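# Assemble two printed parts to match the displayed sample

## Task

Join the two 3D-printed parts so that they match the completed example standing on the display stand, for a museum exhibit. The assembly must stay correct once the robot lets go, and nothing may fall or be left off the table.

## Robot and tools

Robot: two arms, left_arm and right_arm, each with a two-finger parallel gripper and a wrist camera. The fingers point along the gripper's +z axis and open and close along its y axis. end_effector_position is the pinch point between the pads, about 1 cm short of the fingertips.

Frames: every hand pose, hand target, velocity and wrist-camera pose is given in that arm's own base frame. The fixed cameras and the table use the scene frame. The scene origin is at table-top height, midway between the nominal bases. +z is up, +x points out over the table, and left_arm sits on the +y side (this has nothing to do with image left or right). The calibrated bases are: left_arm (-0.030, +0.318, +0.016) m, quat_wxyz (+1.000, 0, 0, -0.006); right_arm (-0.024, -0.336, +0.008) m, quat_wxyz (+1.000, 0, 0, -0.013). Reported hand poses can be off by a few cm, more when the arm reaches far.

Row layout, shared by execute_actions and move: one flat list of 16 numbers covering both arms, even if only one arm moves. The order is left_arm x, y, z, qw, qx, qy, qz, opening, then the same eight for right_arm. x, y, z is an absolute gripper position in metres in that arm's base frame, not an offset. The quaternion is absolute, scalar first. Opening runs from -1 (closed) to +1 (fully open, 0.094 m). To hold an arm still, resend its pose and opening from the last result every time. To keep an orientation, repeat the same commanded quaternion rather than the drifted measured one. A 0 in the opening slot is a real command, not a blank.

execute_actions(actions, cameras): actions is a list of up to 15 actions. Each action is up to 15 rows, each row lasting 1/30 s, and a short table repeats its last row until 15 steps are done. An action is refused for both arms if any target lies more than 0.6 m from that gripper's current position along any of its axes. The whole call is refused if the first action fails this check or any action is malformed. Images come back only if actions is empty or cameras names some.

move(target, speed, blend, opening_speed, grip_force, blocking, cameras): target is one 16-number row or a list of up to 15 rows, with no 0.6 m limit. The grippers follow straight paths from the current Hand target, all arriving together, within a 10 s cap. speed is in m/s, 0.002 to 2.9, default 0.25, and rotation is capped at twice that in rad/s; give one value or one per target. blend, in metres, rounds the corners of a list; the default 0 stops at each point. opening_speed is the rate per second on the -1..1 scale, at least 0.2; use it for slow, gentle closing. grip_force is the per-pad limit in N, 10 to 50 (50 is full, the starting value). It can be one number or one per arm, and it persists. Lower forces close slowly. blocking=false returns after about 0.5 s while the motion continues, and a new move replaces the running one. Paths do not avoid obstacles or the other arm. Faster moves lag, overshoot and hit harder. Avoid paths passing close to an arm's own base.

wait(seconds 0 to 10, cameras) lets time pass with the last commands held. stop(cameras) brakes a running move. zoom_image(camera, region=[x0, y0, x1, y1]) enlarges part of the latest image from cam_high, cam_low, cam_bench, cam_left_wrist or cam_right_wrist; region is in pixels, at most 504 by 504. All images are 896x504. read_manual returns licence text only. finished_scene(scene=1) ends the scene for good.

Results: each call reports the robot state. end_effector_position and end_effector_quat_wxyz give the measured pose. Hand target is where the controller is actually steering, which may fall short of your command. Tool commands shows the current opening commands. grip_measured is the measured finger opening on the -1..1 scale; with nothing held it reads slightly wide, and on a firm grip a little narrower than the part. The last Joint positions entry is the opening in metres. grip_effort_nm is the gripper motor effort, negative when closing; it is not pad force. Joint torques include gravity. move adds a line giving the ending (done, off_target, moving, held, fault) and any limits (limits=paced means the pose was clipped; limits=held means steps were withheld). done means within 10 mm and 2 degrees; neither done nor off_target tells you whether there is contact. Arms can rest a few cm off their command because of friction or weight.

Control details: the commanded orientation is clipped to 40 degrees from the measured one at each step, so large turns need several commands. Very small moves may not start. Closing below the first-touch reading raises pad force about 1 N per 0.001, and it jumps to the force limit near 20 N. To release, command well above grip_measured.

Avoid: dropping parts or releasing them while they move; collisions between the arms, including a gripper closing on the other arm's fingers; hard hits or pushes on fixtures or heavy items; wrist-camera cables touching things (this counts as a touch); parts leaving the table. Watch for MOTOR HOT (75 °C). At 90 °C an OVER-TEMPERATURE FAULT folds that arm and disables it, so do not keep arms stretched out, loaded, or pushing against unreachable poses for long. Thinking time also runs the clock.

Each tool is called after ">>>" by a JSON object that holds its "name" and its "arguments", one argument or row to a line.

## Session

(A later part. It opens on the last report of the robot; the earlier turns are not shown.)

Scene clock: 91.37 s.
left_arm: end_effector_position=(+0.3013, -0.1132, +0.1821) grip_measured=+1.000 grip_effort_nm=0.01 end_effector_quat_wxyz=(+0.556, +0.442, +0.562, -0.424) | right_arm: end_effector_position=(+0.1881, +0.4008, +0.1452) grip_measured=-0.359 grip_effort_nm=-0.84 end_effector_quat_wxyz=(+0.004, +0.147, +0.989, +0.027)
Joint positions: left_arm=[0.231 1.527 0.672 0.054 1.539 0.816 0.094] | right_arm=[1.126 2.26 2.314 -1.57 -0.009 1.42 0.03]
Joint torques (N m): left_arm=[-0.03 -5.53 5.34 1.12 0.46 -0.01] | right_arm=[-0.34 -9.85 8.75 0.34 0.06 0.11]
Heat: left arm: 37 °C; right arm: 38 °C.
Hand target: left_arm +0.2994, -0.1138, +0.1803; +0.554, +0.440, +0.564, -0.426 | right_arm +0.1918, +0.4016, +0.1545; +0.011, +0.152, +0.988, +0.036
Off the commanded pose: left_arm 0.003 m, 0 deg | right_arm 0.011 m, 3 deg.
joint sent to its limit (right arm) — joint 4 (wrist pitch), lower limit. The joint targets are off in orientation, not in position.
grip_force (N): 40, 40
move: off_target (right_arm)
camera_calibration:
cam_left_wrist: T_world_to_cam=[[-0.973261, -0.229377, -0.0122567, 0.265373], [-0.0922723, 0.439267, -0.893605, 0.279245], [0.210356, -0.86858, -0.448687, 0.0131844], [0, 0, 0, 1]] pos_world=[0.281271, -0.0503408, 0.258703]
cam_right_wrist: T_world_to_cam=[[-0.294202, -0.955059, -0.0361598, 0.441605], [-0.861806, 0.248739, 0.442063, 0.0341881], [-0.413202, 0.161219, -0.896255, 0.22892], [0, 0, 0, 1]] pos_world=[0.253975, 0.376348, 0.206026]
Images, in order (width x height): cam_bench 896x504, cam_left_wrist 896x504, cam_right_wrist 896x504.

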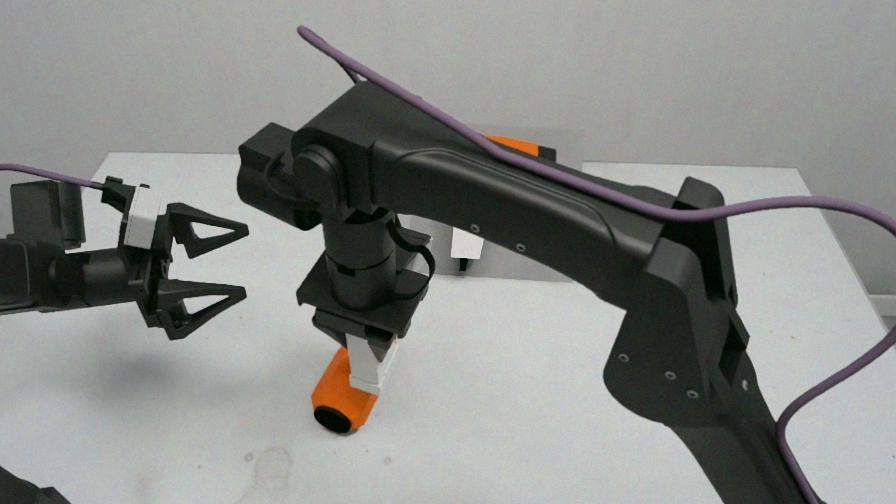

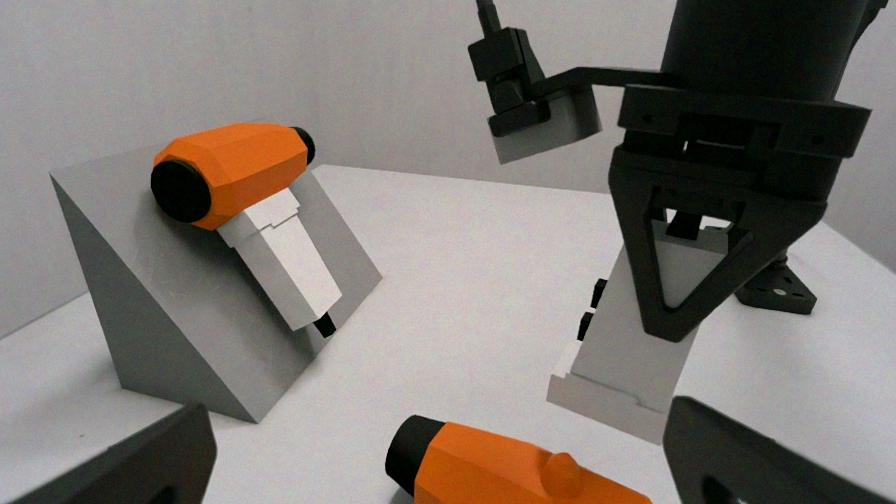

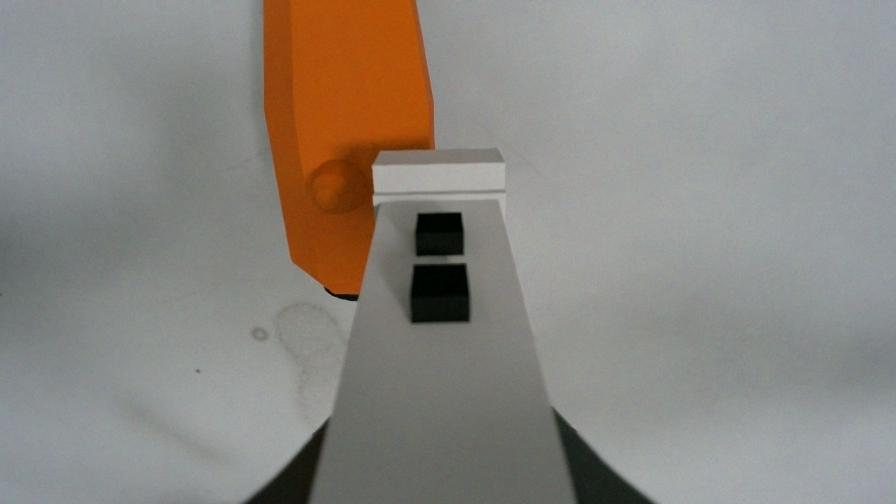

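>>> {"name": "move", "arguments": {
  "target": [0.2994,-0.09,0.1803,0.554,0.440,0.564,-0.426,1,0.206,0.436,0.150,0,0.1521,0.9884,0,-0.6],
  "speed": 0.1,
  "cameras": ["cam_high","cam_bench","cam_left_wrist","cam_right_wrist","cam_low"]
}}

Scene clock: 108.57 s.
left_arm: end_effector_position=(+0.3025, -0.0909, +0.1759) grip_measured=+1.000 grip_effort_nm=0.00 end_effector_quat_wxyz=(+0.570, +0.419, +0.580, -0.402) | right_arm: end_effector_position=(+0.2033, +0.4327, +0.1426) grip_measured=-0.359 grip_effort_nm=-0.84 end_effector_quat_wxyz=(+0.014, +0.149, +0.987, +0.061)
Joint positions: left_arm=[0.312 1.527 0.672 -0.071 1.539 0.938 0.094] | right_arm=[1.126 2.386 2.517 -1.578 -0.009 1.426 0.03]
Joint torques (N m): left_arm=[0.34 -5.81 6.13 0.92 0.73 0.09] | right_arm=[0.1 -10.21 8.72 0.52 0.05 0.09]
Heat: left arm: 36 °C; right arm: 38 °C.
Hand target: left_arm +0.2998, -0.0906, +0.1803; +0.573, +0.417, +0.575, -0.409 | right_arm +0.2057, +0.4354, +0.1495; +0.021, +0.152, +0.986, +0.070
Off the commanded pose: left_arm 0.005 m, 4 deg | right_arm 0.009 m, 7 deg.
joint sent to its limit (left arm) — joint 5 (wrist yaw), upper limit. The joint targets are off in orientation, not in position.
joint sent to its limit (right arm) — joint 4 (wrist pitch), lower limit. The joint targets are off in orientation, not in position.
grip_force (N): 40, 40
move: off_target (left_arm, right_arm)
camera_calibration:
cam_left_wrist: T_world_to_cam=[[-0.952609, -0.30405, -0.0094352, 0.258068], [-0.129102, 0.432182, -0.892497, 0.27434], [0.275441, -0.848983, -0.450954, 0.0120486], [0, 0, 0, 1]] pos_world=[0.277937, -0.0298701, 0.252716]
cam_right_wrist: T_world_to_cam=[[-0.297472, -0.948886, -0.105482, 0.484333], [-0.873444, 0.225869, 0.431368, 0.0543173], [-0.385494, 0.220453, -0.895988, 0.196431], [0, 0, 0, 1]] pos_world=[0.267242, 0.404004, 0.203658]

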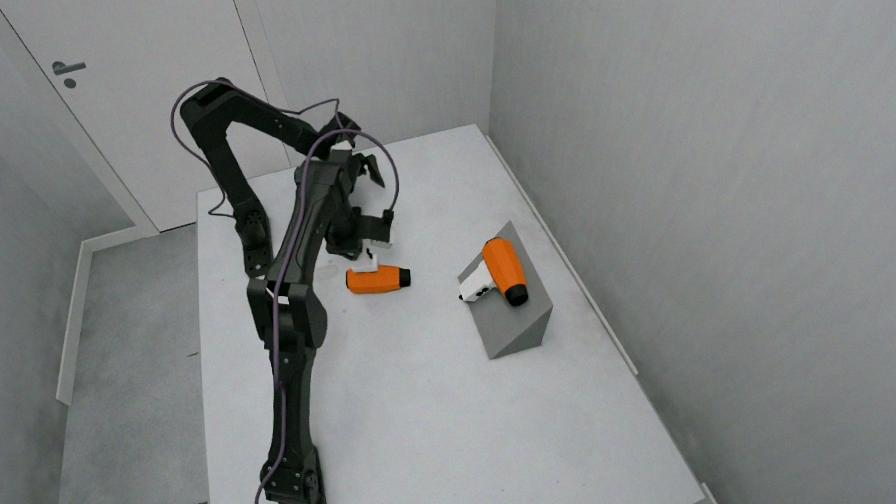

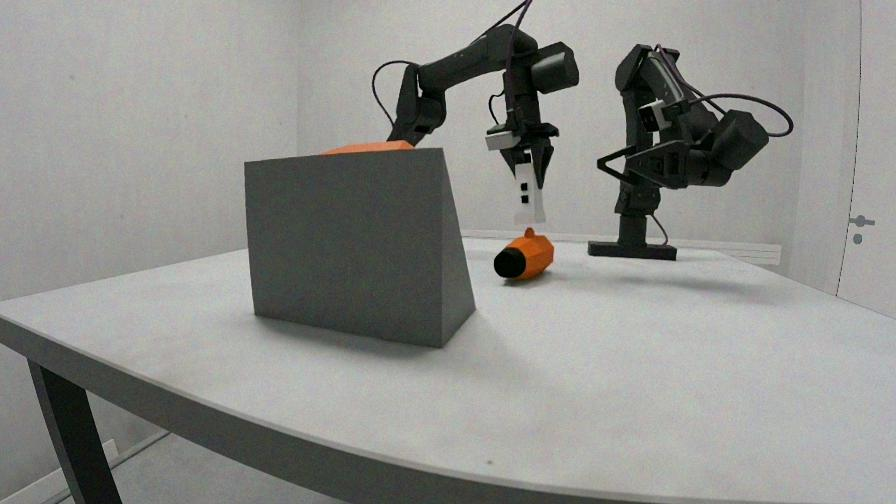

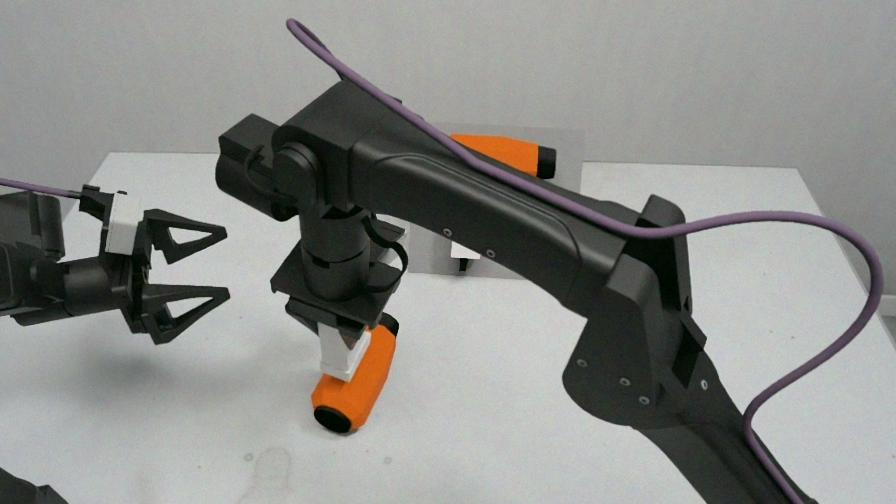

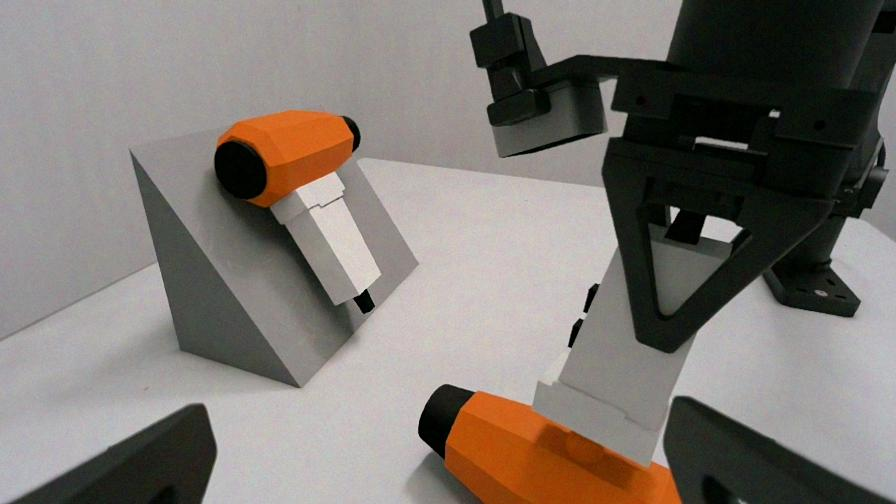

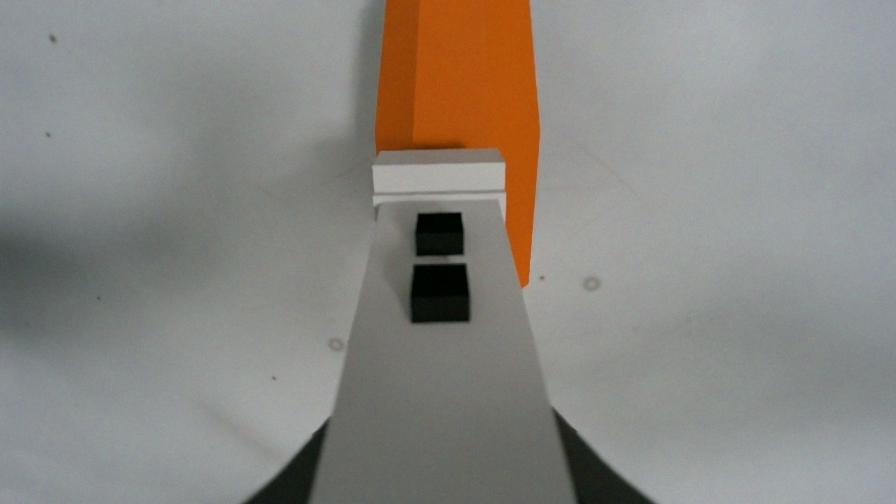

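>>> {"name": "move", "arguments": {
  "target": [0.3025,-0.0909,0.1759,0.570,0.419,0.580,-0.402,1,0.2055,0.4395,0.135,0,0.1521,0.9884,0,-0.6],
  "speed": 0.05,
  "cameras": ["cam_bench","cam_left_wrist","cam_right_wrist","cam_low"]
}}

>>> {"name": "zoom_image", "arguments": {
  "camera": "cam_left_wrist",
  "region": [420, 340, 700, 504]
}}

>>> {"name": "zoom_image", "arguments": {
  "camera": "cam_low",
  "region": [470, 150, 590, 290]
}}

>>> {"name": "zoom_image", "arguments": {
  "camera": "cam_bench",
  "region": [270, 290, 430, 450]
}}

Scene clock: 120.63 s.
left_arm: end_effector_position=(+0.3029, -0.0907, +0.1762) grip_measured=+1.000 grip_effort_nm=0.00 end_effector_quat_wxyz=(+0.571, +0.420, +0.580, -0.401) | right_arm: end_effector_position=(+0.2044, +0.4350, +0.1293) grip_measured=-0.359 grip_effort_nm=-0.84 end_effector_quat_wxyz=(+0.010, +0.151, +0.987, +0.049)
Joint positions: left_arm=[0.312 1.527 0.672 -0.065 1.539 0.935 0.094] | right_arm=[1.126 2.422 2.53 -1.578 -0.009 1.43 0.03]
Joint torques (N m): left_arm=[-0.03 -5.35 5.79 1.03 0.49 -0.05] | right_arm=[0.5 -10.17 8.8 0.5 0.1 0.08]
Heat: left arm: 36 °C; right arm: 38 °C.
Hand target: left_arm +0.3025, -0.0909, +0.1758; +0.570, +0.419, +0.581, -0.402 | right_arm +0.2052, +0.4389, +0.1346; +0.017, +0.152, +0.987, +0.057
Off the commanded pose: left_arm 0.001 m, 0 deg | right_arm 0.007 m, 6 deg.
joint sent to its limit (right arm) — joint 4 (wrist pitch), lower limit. The joint targets are off in orientation, not in position.
grip_force (N): 40, 40
move: off_target (right_arm)
camera_calibration:
cam_left_wrist: T_world_to_cam=[[-0.952559, -0.304078, -0.0129432, 0.259029], [-0.126124, 0.433089, -0.892484, 0.273809], [0.27699, -0.848511, -0.450894, 0.0117211], [0, 0, 0, 1]] pos_world=[0.278028, -0.0298731, 0.253007]
cam_right_wrist: T_world_to_cam=[[-0.302105, -0.949755, -0.0818379, 0.483668], [-0.867926, 0.238536, 0.435665, 0.0532872], [-0.394254, 0.202646, -0.896381, 0.193906], [0, 0, 0, 1]] pos_world=[0.268816, 0.407361, 0.190181]
Images, in order (width x height): cam_low 896x504, cam_bench 896x504, cam_left_wrist 896x504, cam_right_wrist 896x504.

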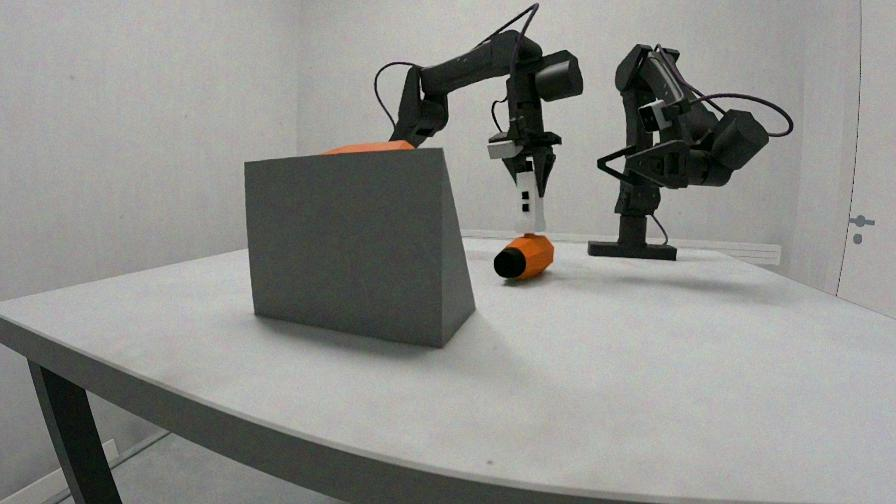

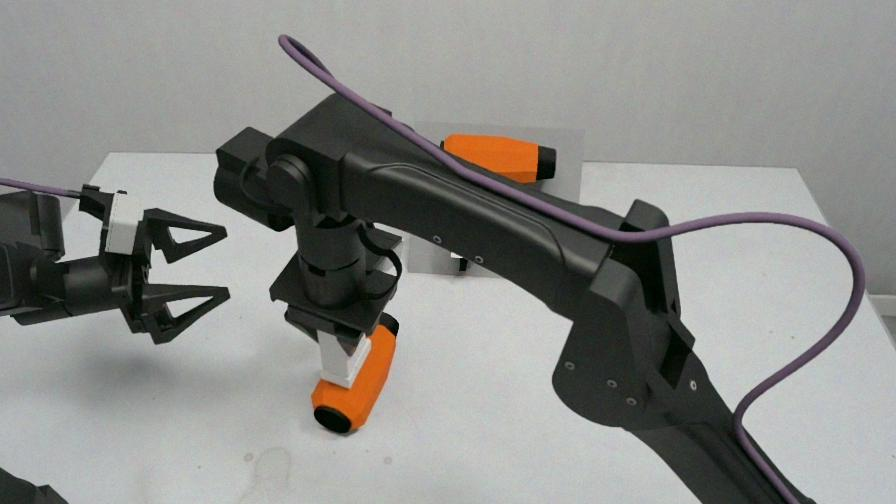

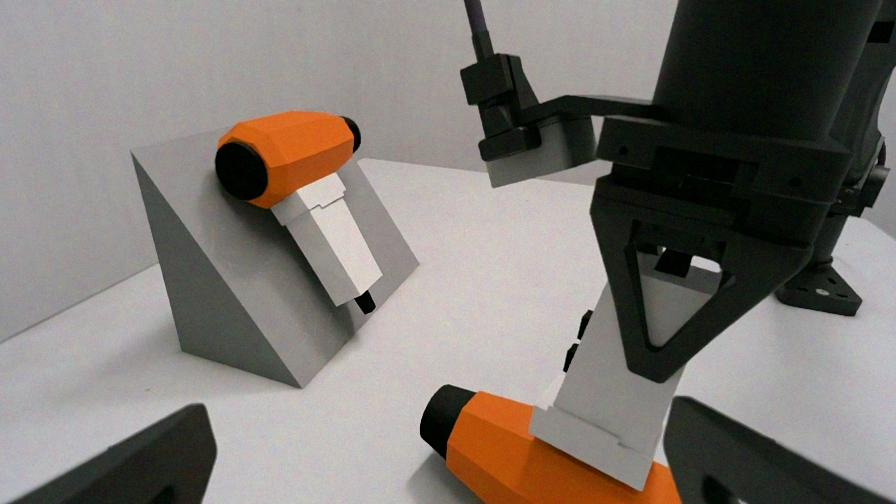

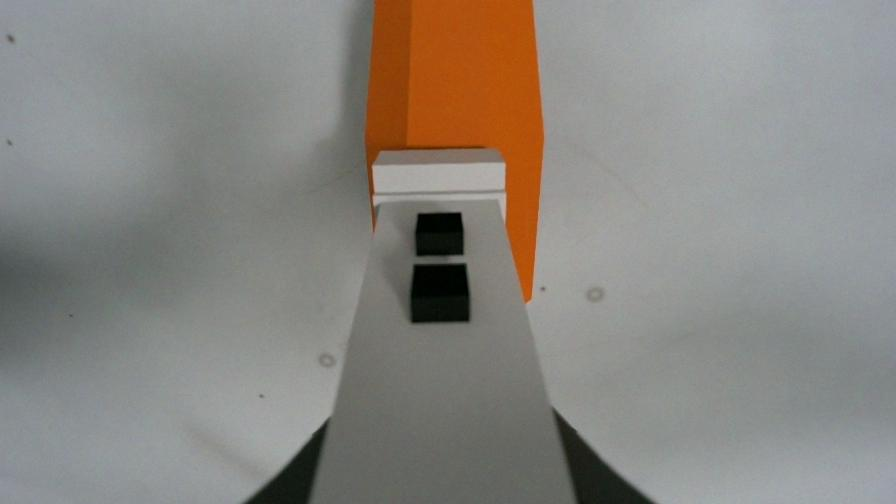

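Scaled by 1.800 from the camera's 896x504 image, which has a finer 1280x720 frame.

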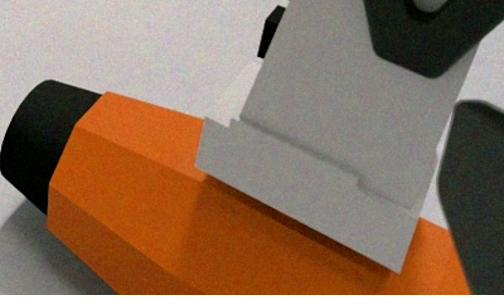

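Scaled by 3.600 from the camera's 896x504 image, which has a finer 1280x720 frame.

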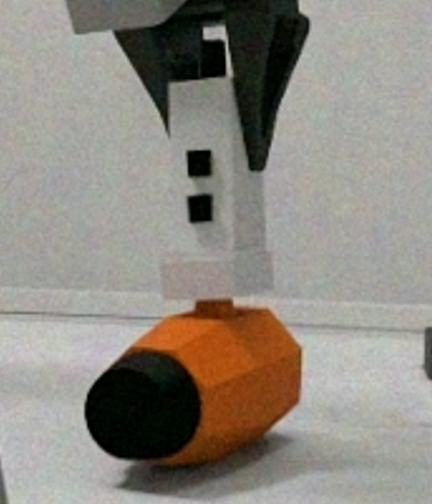

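Scaled by 3.150 from the camera's 896x504 image, which has a finer 1280x720 frame.

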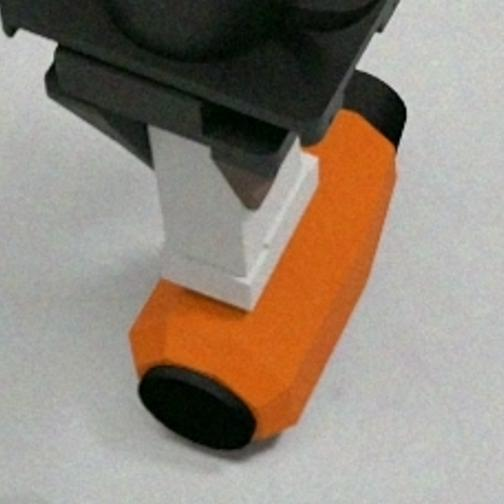

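>>> {"name": "move", "arguments": {
  "target": [0.3025,-0.0909,0.1759,0.570,0.419,0.580,-0.402,1,0.202,0.4375,0.124,0,0.1521,0.9884,0,-0.6],
  "speed": 0.04,
  "cameras": ["cam_left_wrist","cam_right_wrist","cam_low"]
}}

>>> {"name": "zoom_image", "arguments": {
  "camera": "cam_left_wrist",
  "region": [420, 340, 700, 504]
}}

>>> {"name": "zoom_image", "arguments": {
  "camera": "cam_low",
  "region": [470, 150, 590, 290]
}}

Scene clock: 126.40 s.
left_arm: end_effector_position=(+0.3030, -0.0907, +0.1763) grip_measured=+1.000 grip_effort_nm=0.01 end_effector_quat_wxyz=(+0.571, +0.421, +0.579, -0.401) | right_arm: end_effector_position=(+0.2030, +0.4358, +0.1256) grip_measured=-0.359 grip_effort_nm=-0.84 end_effector_quat_wxyz=(+0.009, +0.152, +0.987, +0.046)
Joint positions: left_arm=[0.312 1.527 0.672 -0.062 1.539 0.933 0.094] | right_arm=[1.129 2.43 2.53 -1.578 -0.009 1.435 0.03]
Joint torques (N m): left_arm=[-0.02 -5.38 5.75 1.05 0.49 -0.04] | right_arm=[0.72 -9.92 7.17 0.48 0.08 0.07]
Heat: left arm: 36 °C; right arm: 39 °C.
Hand target: left_arm +0.3025, -0.0909, +0.1758; +0.570, +0.419, +0.580, -0.402 | right_arm +0.2018, +0.4371, +0.1237; +0.012, +0.152, +0.987, +0.042
Off the commanded pose: left_arm 0.001 m, 0 deg | right_arm 0.003 m, 5 deg.
joint sent to its limit (right arm) — joint 4 (wrist pitch), lower limit. The joint targets are off in orientation, not in position.
grip_force (N): 40, 40
move: off_target (right_arm)
camera_calibration:
cam_left_wrist: T_world_to_cam=[[-0.952499, -0.304216, -0.0140731, 0.259417], [-0.125233, 0.433389, -0.892463, 0.273621], [0.277601, -0.848308, -0.4509, 0.0116595], [0, 0, 0, 1]] pos_world=[0.278124, -0.0297746, 0.253105]
cam_right_wrist: T_world_to_cam=[[-0.303417, -0.949989, -0.0738861, 0.482995], [-0.865965, 0.242566, 0.437339, 0.0511043], [-0.397545, 0.196679, -0.896256, 0.193195], [0, 0, 0, 1]] pos_world=[0.267607, 0.408446, 0.186489]
Images, in order (width x height): cam_low 896x504, cam_left_wrist 896x504, cam_right_wrist 896x504.

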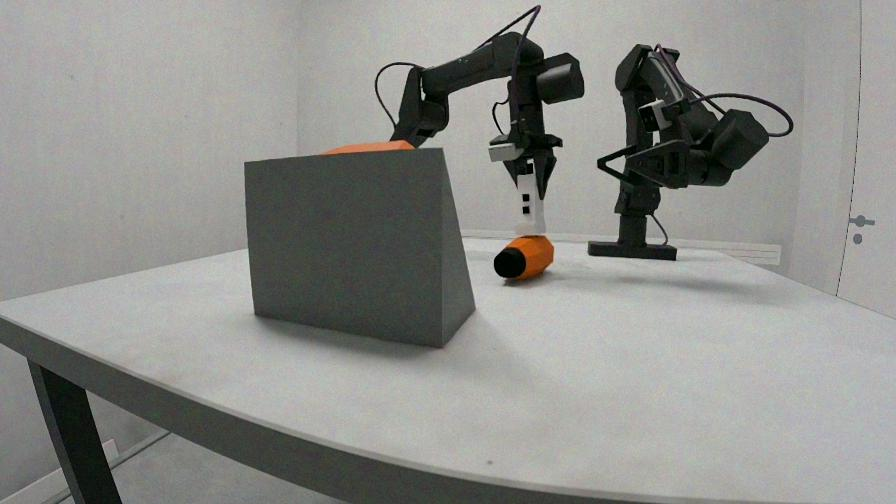

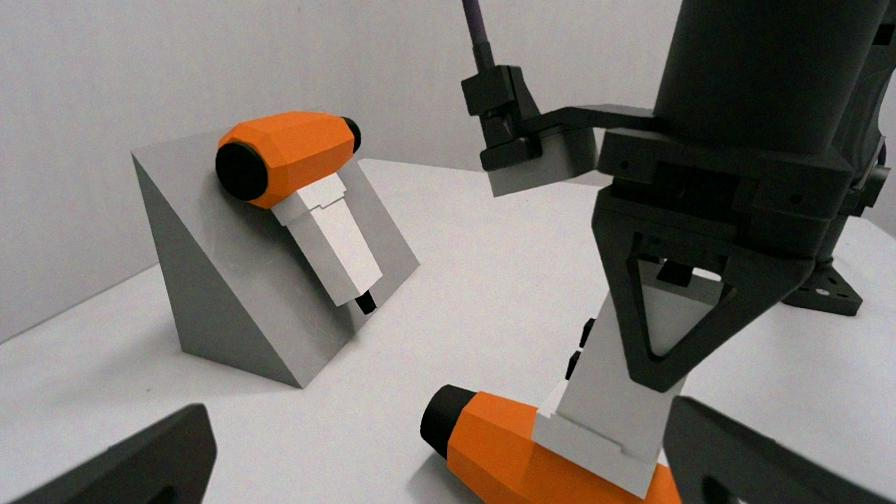

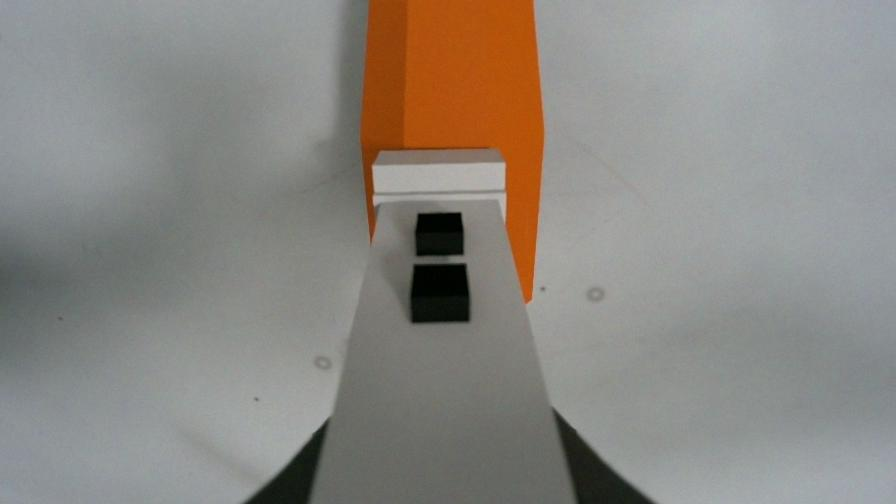

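Scaled by 1.800 from the camera's 896x504 image, which has a finer 1280x720 frame.

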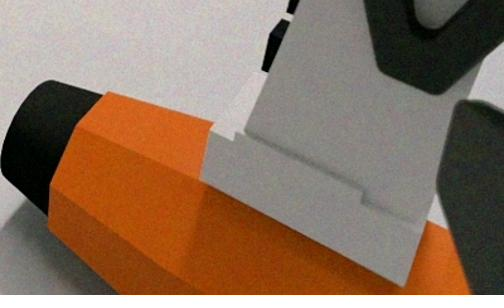

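Scaled by 3.600 from the camera's 896x504 image, which has a finer 1280x720 frame.

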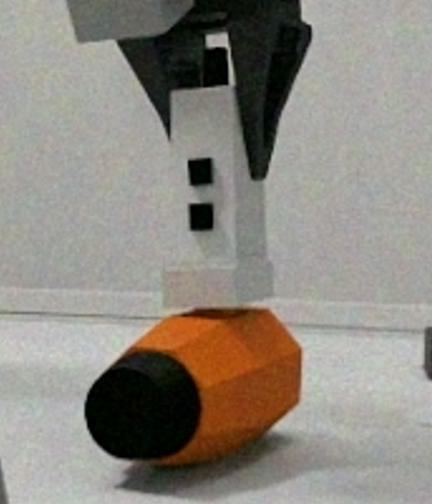

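>>> {"name": "move", "arguments": {
  "target": [0.3025,-0.0909,0.1759,0.570,0.419,0.580,-0.402,1,0.202,0.4375,0.116,0,0.1521,0.9884,0,-0.6],
  "speed": 0.03,
  "cameras": ["cam_left_wrist","cam_right_wrist","cam_low"]
}}

>>> {"name": "zoom_image", "arguments": {
  "camera": "cam_left_wrist",
  "region": [420, 340, 700, 504]
}}

>>> {"name": "zoom_image", "arguments": {
  "camera": "cam_low",
  "region": [470, 150, 590, 290]
}}

Scene clock: 131.40 s.
left_arm: end_effector_position=(+0.3031, -0.0907, +0.1764) grip_measured=+1.000 grip_effort_nm=0.00 end_effector_quat_wxyz=(+0.571, +0.420, +0.580, -0.401) | right_arm: end_effector_position=(+0.2030, +0.4358, +0.1215) grip_measured=-0.359 grip_effort_nm=-0.84 end_effector_quat_wxyz=(+0.008, +0.152, +0.988, +0.041)
Joint positions: left_arm=[0.312 1.527 0.672 -0.061 1.539 0.932 0.094] | right_arm=[1.129 2.439 2.53 -1.578 -0.009 1.435 0.03]
Joint torques (N m): left_arm=[-0.02 -5.38 5.72 1.04 0.49 -0.05] | right_arm=[0.66 -9.1 7.25 0.48 0.1 0.09]
Heat: left arm: 36 °C; right arm: 39 °C.
Hand target: left_arm +0.3025, -0.0909, +0.1758; +0.570, +0.419, +0.581, -0.402 | right_arm +0.2017, +0.4370, +0.1157; +0.010, +0.152, +0.988, +0.033
Off the commanded pose: left_arm 0.001 m, 0 deg | right_arm 0.006 m, 5 deg.
joint sent to its limit (right arm) — joint 4 (wrist pitch), lower limit. The joint targets are off in orientation, not in position.
grip_force (N): 40, 40
move: off_target (right_arm)
camera_calibration:
cam_left_wrist: T_world_to_cam=[[-0.952522, -0.304161, -0.0136921, 0.259425], [-0.125526, 0.433277, -0.892477, 0.273716], [0.277389, -0.848385, -0.450886, 0.0116852], [0, 0, 0, 1]] pos_world=[0.278225, -0.029774, 0.253106]
cam_right_wrist: T_world_to_cam=[[-0.304119, -0.950396, -0.0652648, 0.482086], [-0.864194, 0.246409, 0.438693, 0.0506246], [-0.40085, 0.189816, -0.896264, 0.193183], [0, 0, 0, 1]] pos_world=[0.267798, 0.409029, 0.182398]
Images, in order (width x height): cam_low 896x504, cam_left_wrist 896x504, cam_right_wrist 896x504.

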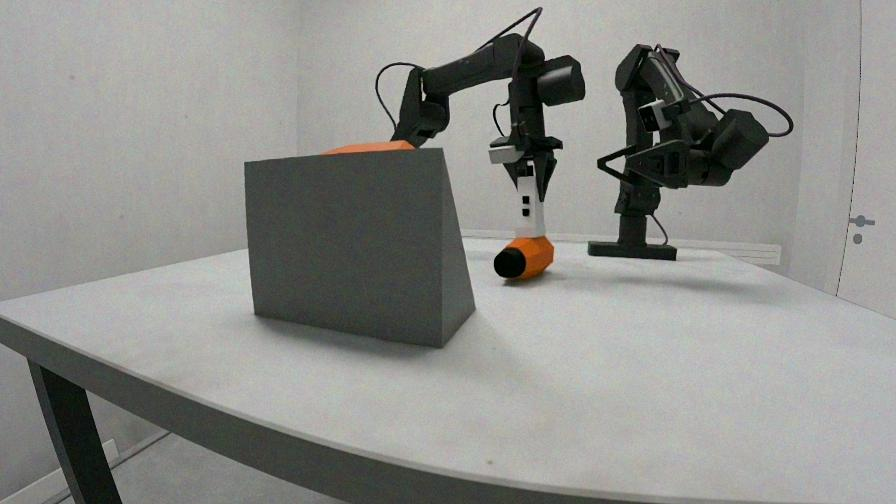

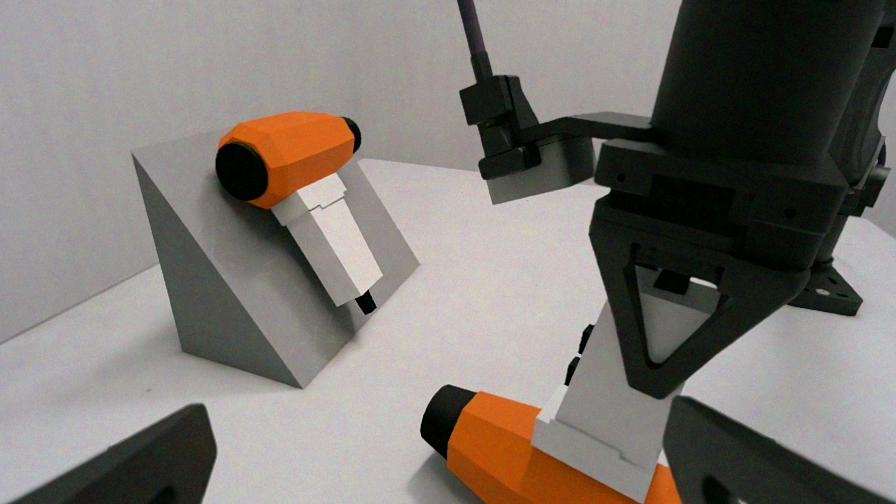

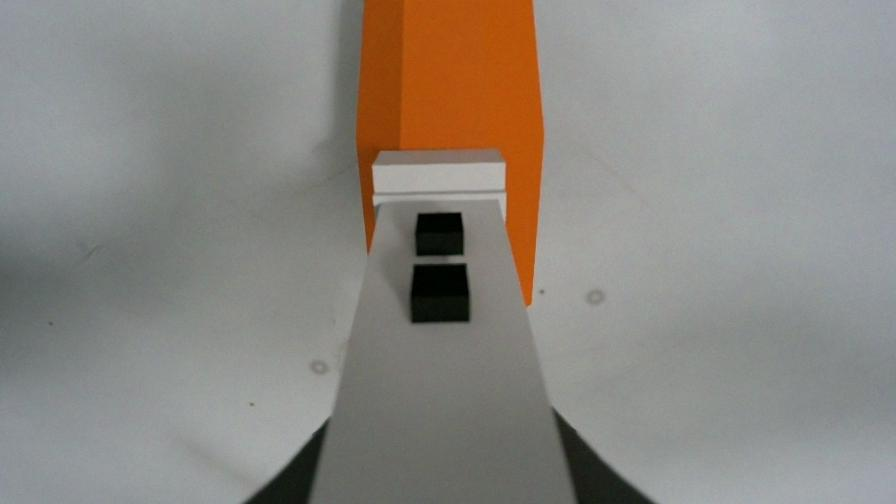

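Scaled by 1.800 from the camera's 896x504 image, which has a finer 1280x720 frame.

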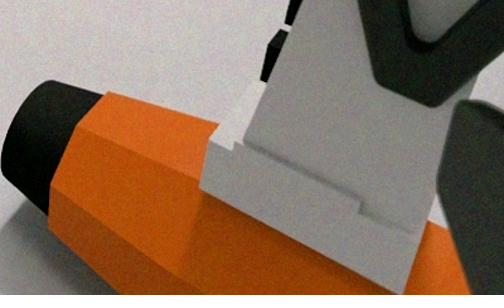

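Scaled by 3.600 from the camera's 896x504 image, which has a finer 1280x720 frame.

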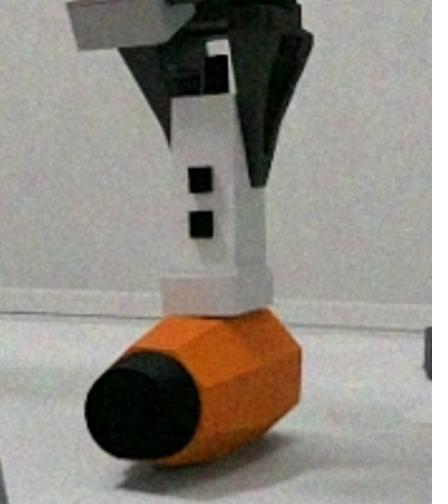

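>>> {"name": "move", "arguments": {
  "target": [0.3025,-0.0909,0.1759,0.570,0.419,0.580,-0.402,1,0.2025,0.4365,0.107,0,0.1521,0.9884,0,-0.6],
  "speed": 0.03,
  "cameras": ["cam_left_wrist","cam_right_wrist","cam_low"]
}}

>>> {"name": "zoom_image", "arguments": {
  "camera": "cam_left_wrist",
  "region": [420, 340, 700, 504]
}}

>>> {"name": "zoom_image", "arguments": {
  "camera": "cam_low",
  "region": [470, 150, 590, 290]
}}

Scene clock: 151.97 s.
left_arm: end_effector_position=(+0.3031, -0.0907, +0.1764) grip_measured=+1.000 grip_effort_nm=0.00 end_effector_quat_wxyz=(+0.571, +0.421, +0.579, -0.401) | right_arm: end_effector_position=(+0.2030, +0.4358, +0.1207) grip_measured=-0.359 grip_effort_nm=-0.84 end_effector_quat_wxyz=(+0.007, +0.152, +0.988, +0.040)
Joint positions: left_arm=[0.312 1.527 0.672 -0.061 1.539 0.932 0.094] | right_arm=[1.129 2.441 2.53 -1.578 -0.009 1.435 0.03]
Joint torques (N m): left_arm=[-0.03 -5.38 5.72 1.04 0.49 -0.04] | right_arm=[0.65 -8.32 6.74 0.45 0.09 0.06]
Motor temperatures (°C): left_arm=[32 31 32 35 31 27 27] | right_arm=[28 40 37 34 28 28 30]
Heat: left arm: 35 °C; right arm: 40 °C.
Hand target: left_arm +0.3025, -0.0909, +0.1758; +0.570, +0.419, +0.581, -0.402 | right_arm +0.2022, +0.4358, +0.1068; +0.007, +0.152, +0.988, +0.023
Off the commanded pose: left_arm 0.001 m, 0 deg | right_arm 0.014 m, 5 deg.
joint sent to its limit (right arm) — joint 4 (wrist pitch), lower limit. The joint targets are off in orientation, not in position.
grip_force (N): 40, 40
move: off_target (right_arm)
camera_calibration:
cam_left_wrist: T_world_to_cam=[[-0.952499, -0.304216, -0.0140731, 0.259512], [-0.125233, 0.433389, -0.892463, 0.273633], [0.277601, -0.848308, -0.4509, 0.0116317], [0, 0, 0, 1]] pos_world=[0.278224, -0.0297746, 0.253105]
cam_right_wrist: T_world_to_cam=[[-0.304132, -0.950521, -0.0633509, 0.481855], [-0.863877, 0.247157, 0.438896, 0.0506522], [-0.401523, 0.18821, -0.896302, 0.193243], [0, 0, 0, 1]] pos_world=[0.267896, 0.409124, 0.181499]
Images, in order (width x height): cam_low 896x504, cam_left_wrist 896x504, cam_right_wrist 896x504.

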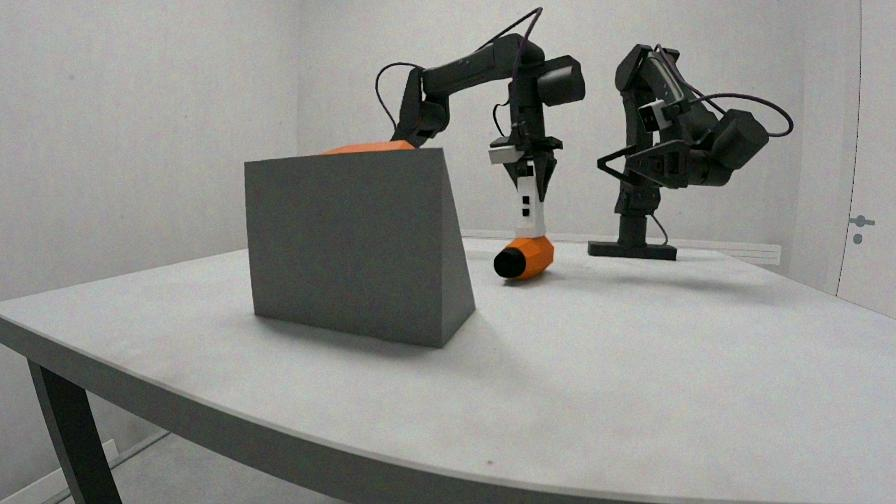

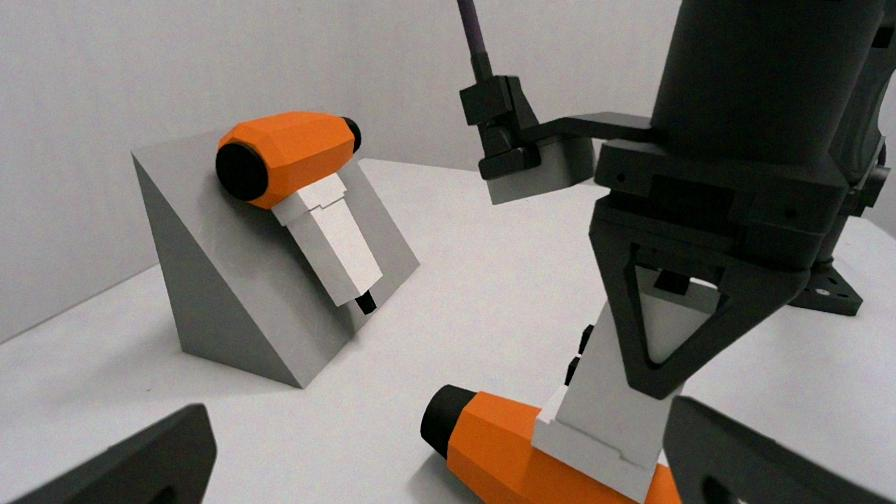

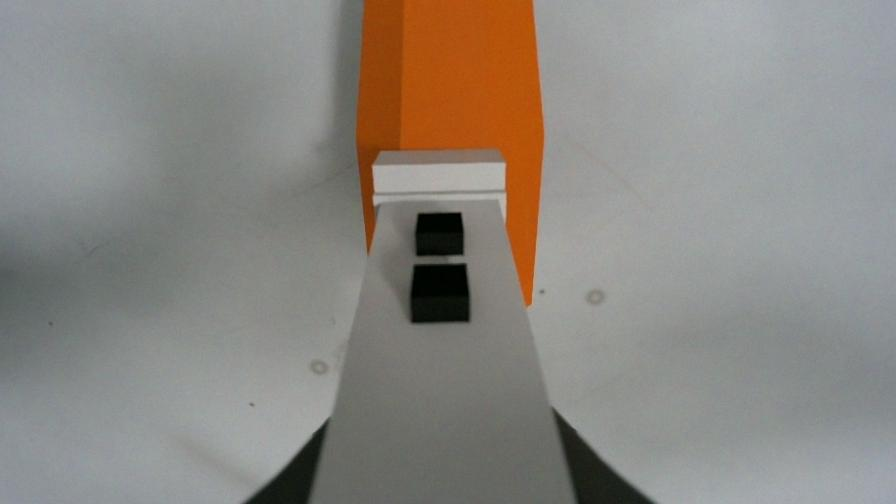

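Scaled by 1.800 from the camera's 896x504 image, which has a finer 1280x720 frame.

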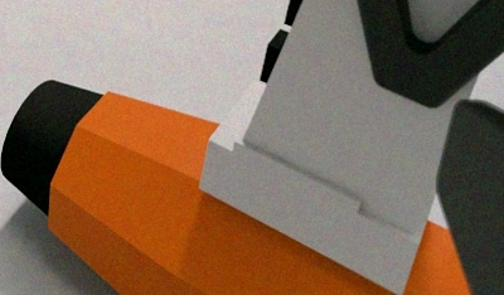

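Scaled by 3.600 from the camera's 896x504 image, which has a finer 1280x720 frame.

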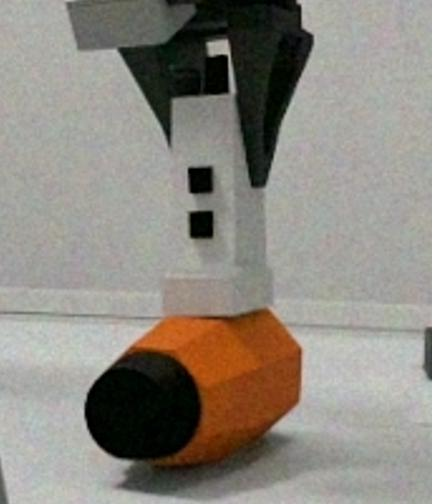

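>>> {"name": "move", "arguments": {
  "target": [
    [0.3025,-0.0909,0.1759,0.570,0.419,0.580,-0.402,1,0.2025,0.4365,0.118,0,0.1521,0.9884,0,-0.6],
    [0.3025,-0.0909,0.1759,0.570,0.419,0.580,-0.402,1,0.2025,0.4365,0.118,0,0.1521,0.9884,0,-0.1]
  ],
  "opening_speed": 0.3,
  "speed": 0.05,
  "cameras": ["cam_left_wrist","cam_right_wrist","cam_low"]
}}

>>> {"name": "zoom_image", "arguments": {
  "camera": "cam_left_wrist",
  "region": [420, 340, 700, 504]
}}

>>> {"name": "zoom_image", "arguments": {
  "camera": "cam_low",
  "region": [470, 150, 590, 290]
}}

Scene clock: 157.03 s.
left_arm: end_effector_position=(+0.3031, -0.0907, +0.1764) grip_measured=+1.000 grip_effort_nm=0.00 end_effector_quat_wxyz=(+0.571, +0.421, +0.579, -0.401) | right_arm: end_effector_position=(+0.2030, +0.4358, +0.1198) grip_measured=-0.101 grip_effort_nm=0.08 end_effector_quat_wxyz=(+0.007, +0.152, +0.988, +0.040)
Joint positions: left_arm=[0.312 1.527 0.672 -0.061 1.539 0.932 0.094] | right_arm=[1.129 2.443 2.53 -1.578 -0.009 1.435 0.042]
Joint torques (N m): left_arm=[-0.03 -5.38 5.72 1.04 0.49 -0.04] | right_arm=[0.66 -10.24 6.71 0.49 0.09 0.06]
Heat: left arm: 35 °C; right arm: 40 °C.
Hand target: left_arm +0.3025, -0.0909, +0.1758; +0.570, +0.419, +0.581, -0.402 | right_arm +0.2023, +0.4361, +0.1177; +0.010, +0.152, +0.988, +0.035
Off the commanded pose: left_arm 0.001 m, 0 deg | right_arm 0.002 m, 5 deg.
joint sent to its limit (right arm) — joint 4 (wrist pitch), lower limit. The joint targets are off in orientation, not in position.
grip_force (N): 40, 40
move: off_target (right_arm); target 2's new opening was sent with right_arm's hand 0.003 m and 5 deg from that target
camera_calibration:
cam_left_wrist: T_world_to_cam=[[-0.952499, -0.304216, -0.0140731, 0.259514], [-0.125233, 0.433389, -0.892463, 0.273723], [0.277601, -0.848308, -0.4509, 0.0116768], [0, 0, 0, 1]] pos_world=[0.278224, -0.0297746, 0.253205]
cam_right_wrist: T_world_to_cam=[[-0.304221, -0.950616, -0.061476, 0.481613], [-0.863481, 0.24793, 0.43924, 0.0505363], [-0.402306, 0.186709, -0.896264, 0.193237], [0, 0, 0, 1]] pos_world=[0.267894, 0.409221, 0.180601]
Images, in order (width x height): cam_low 896x504, cam_left_wrist 896x504, cam_right_wrist 896x504.

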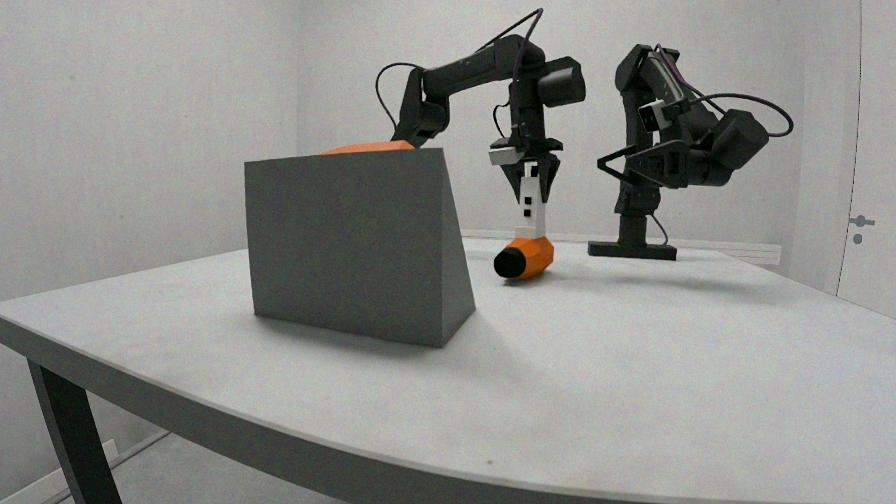

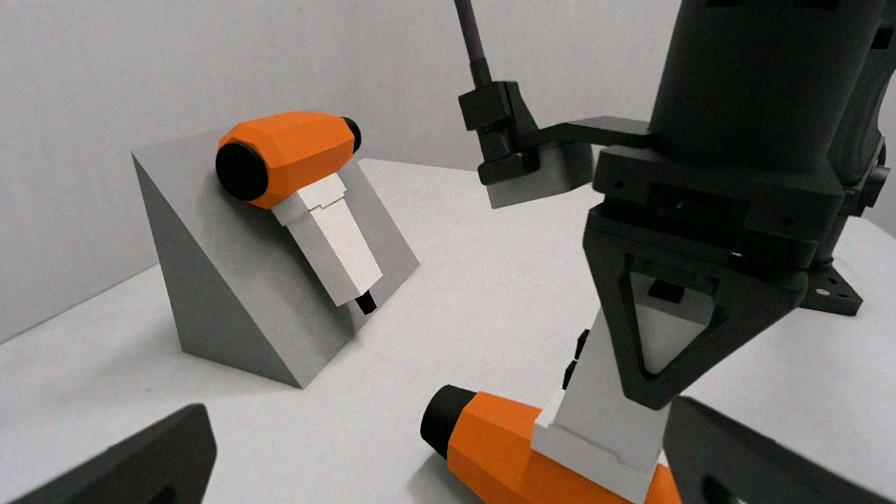

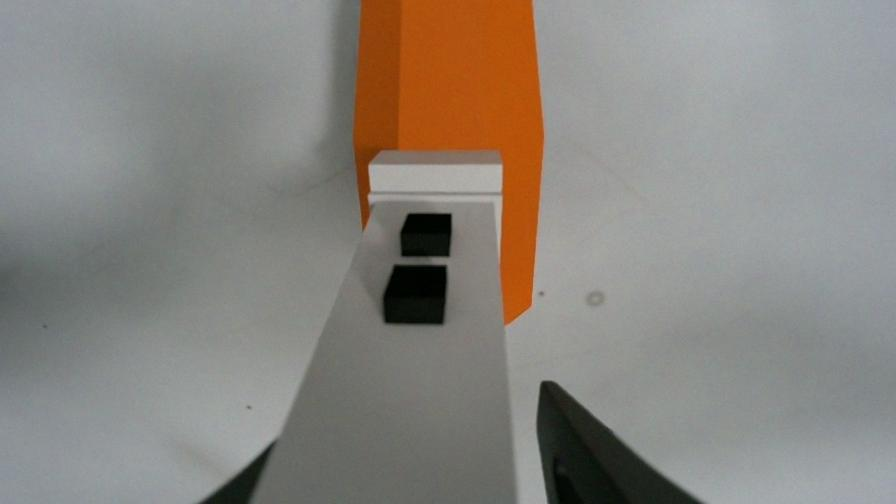

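Scaled by 1.800 from the camera's 896x504 image, which has a finer 1280x720 frame.

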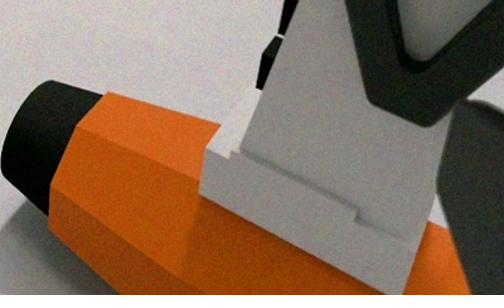

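Scaled by 3.600 from the camera's 896x504 image, which has a finer 1280x720 frame.

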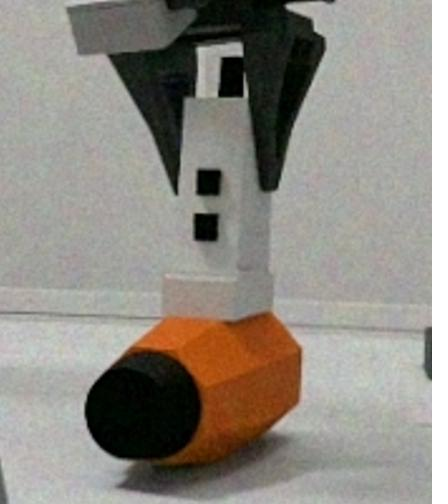

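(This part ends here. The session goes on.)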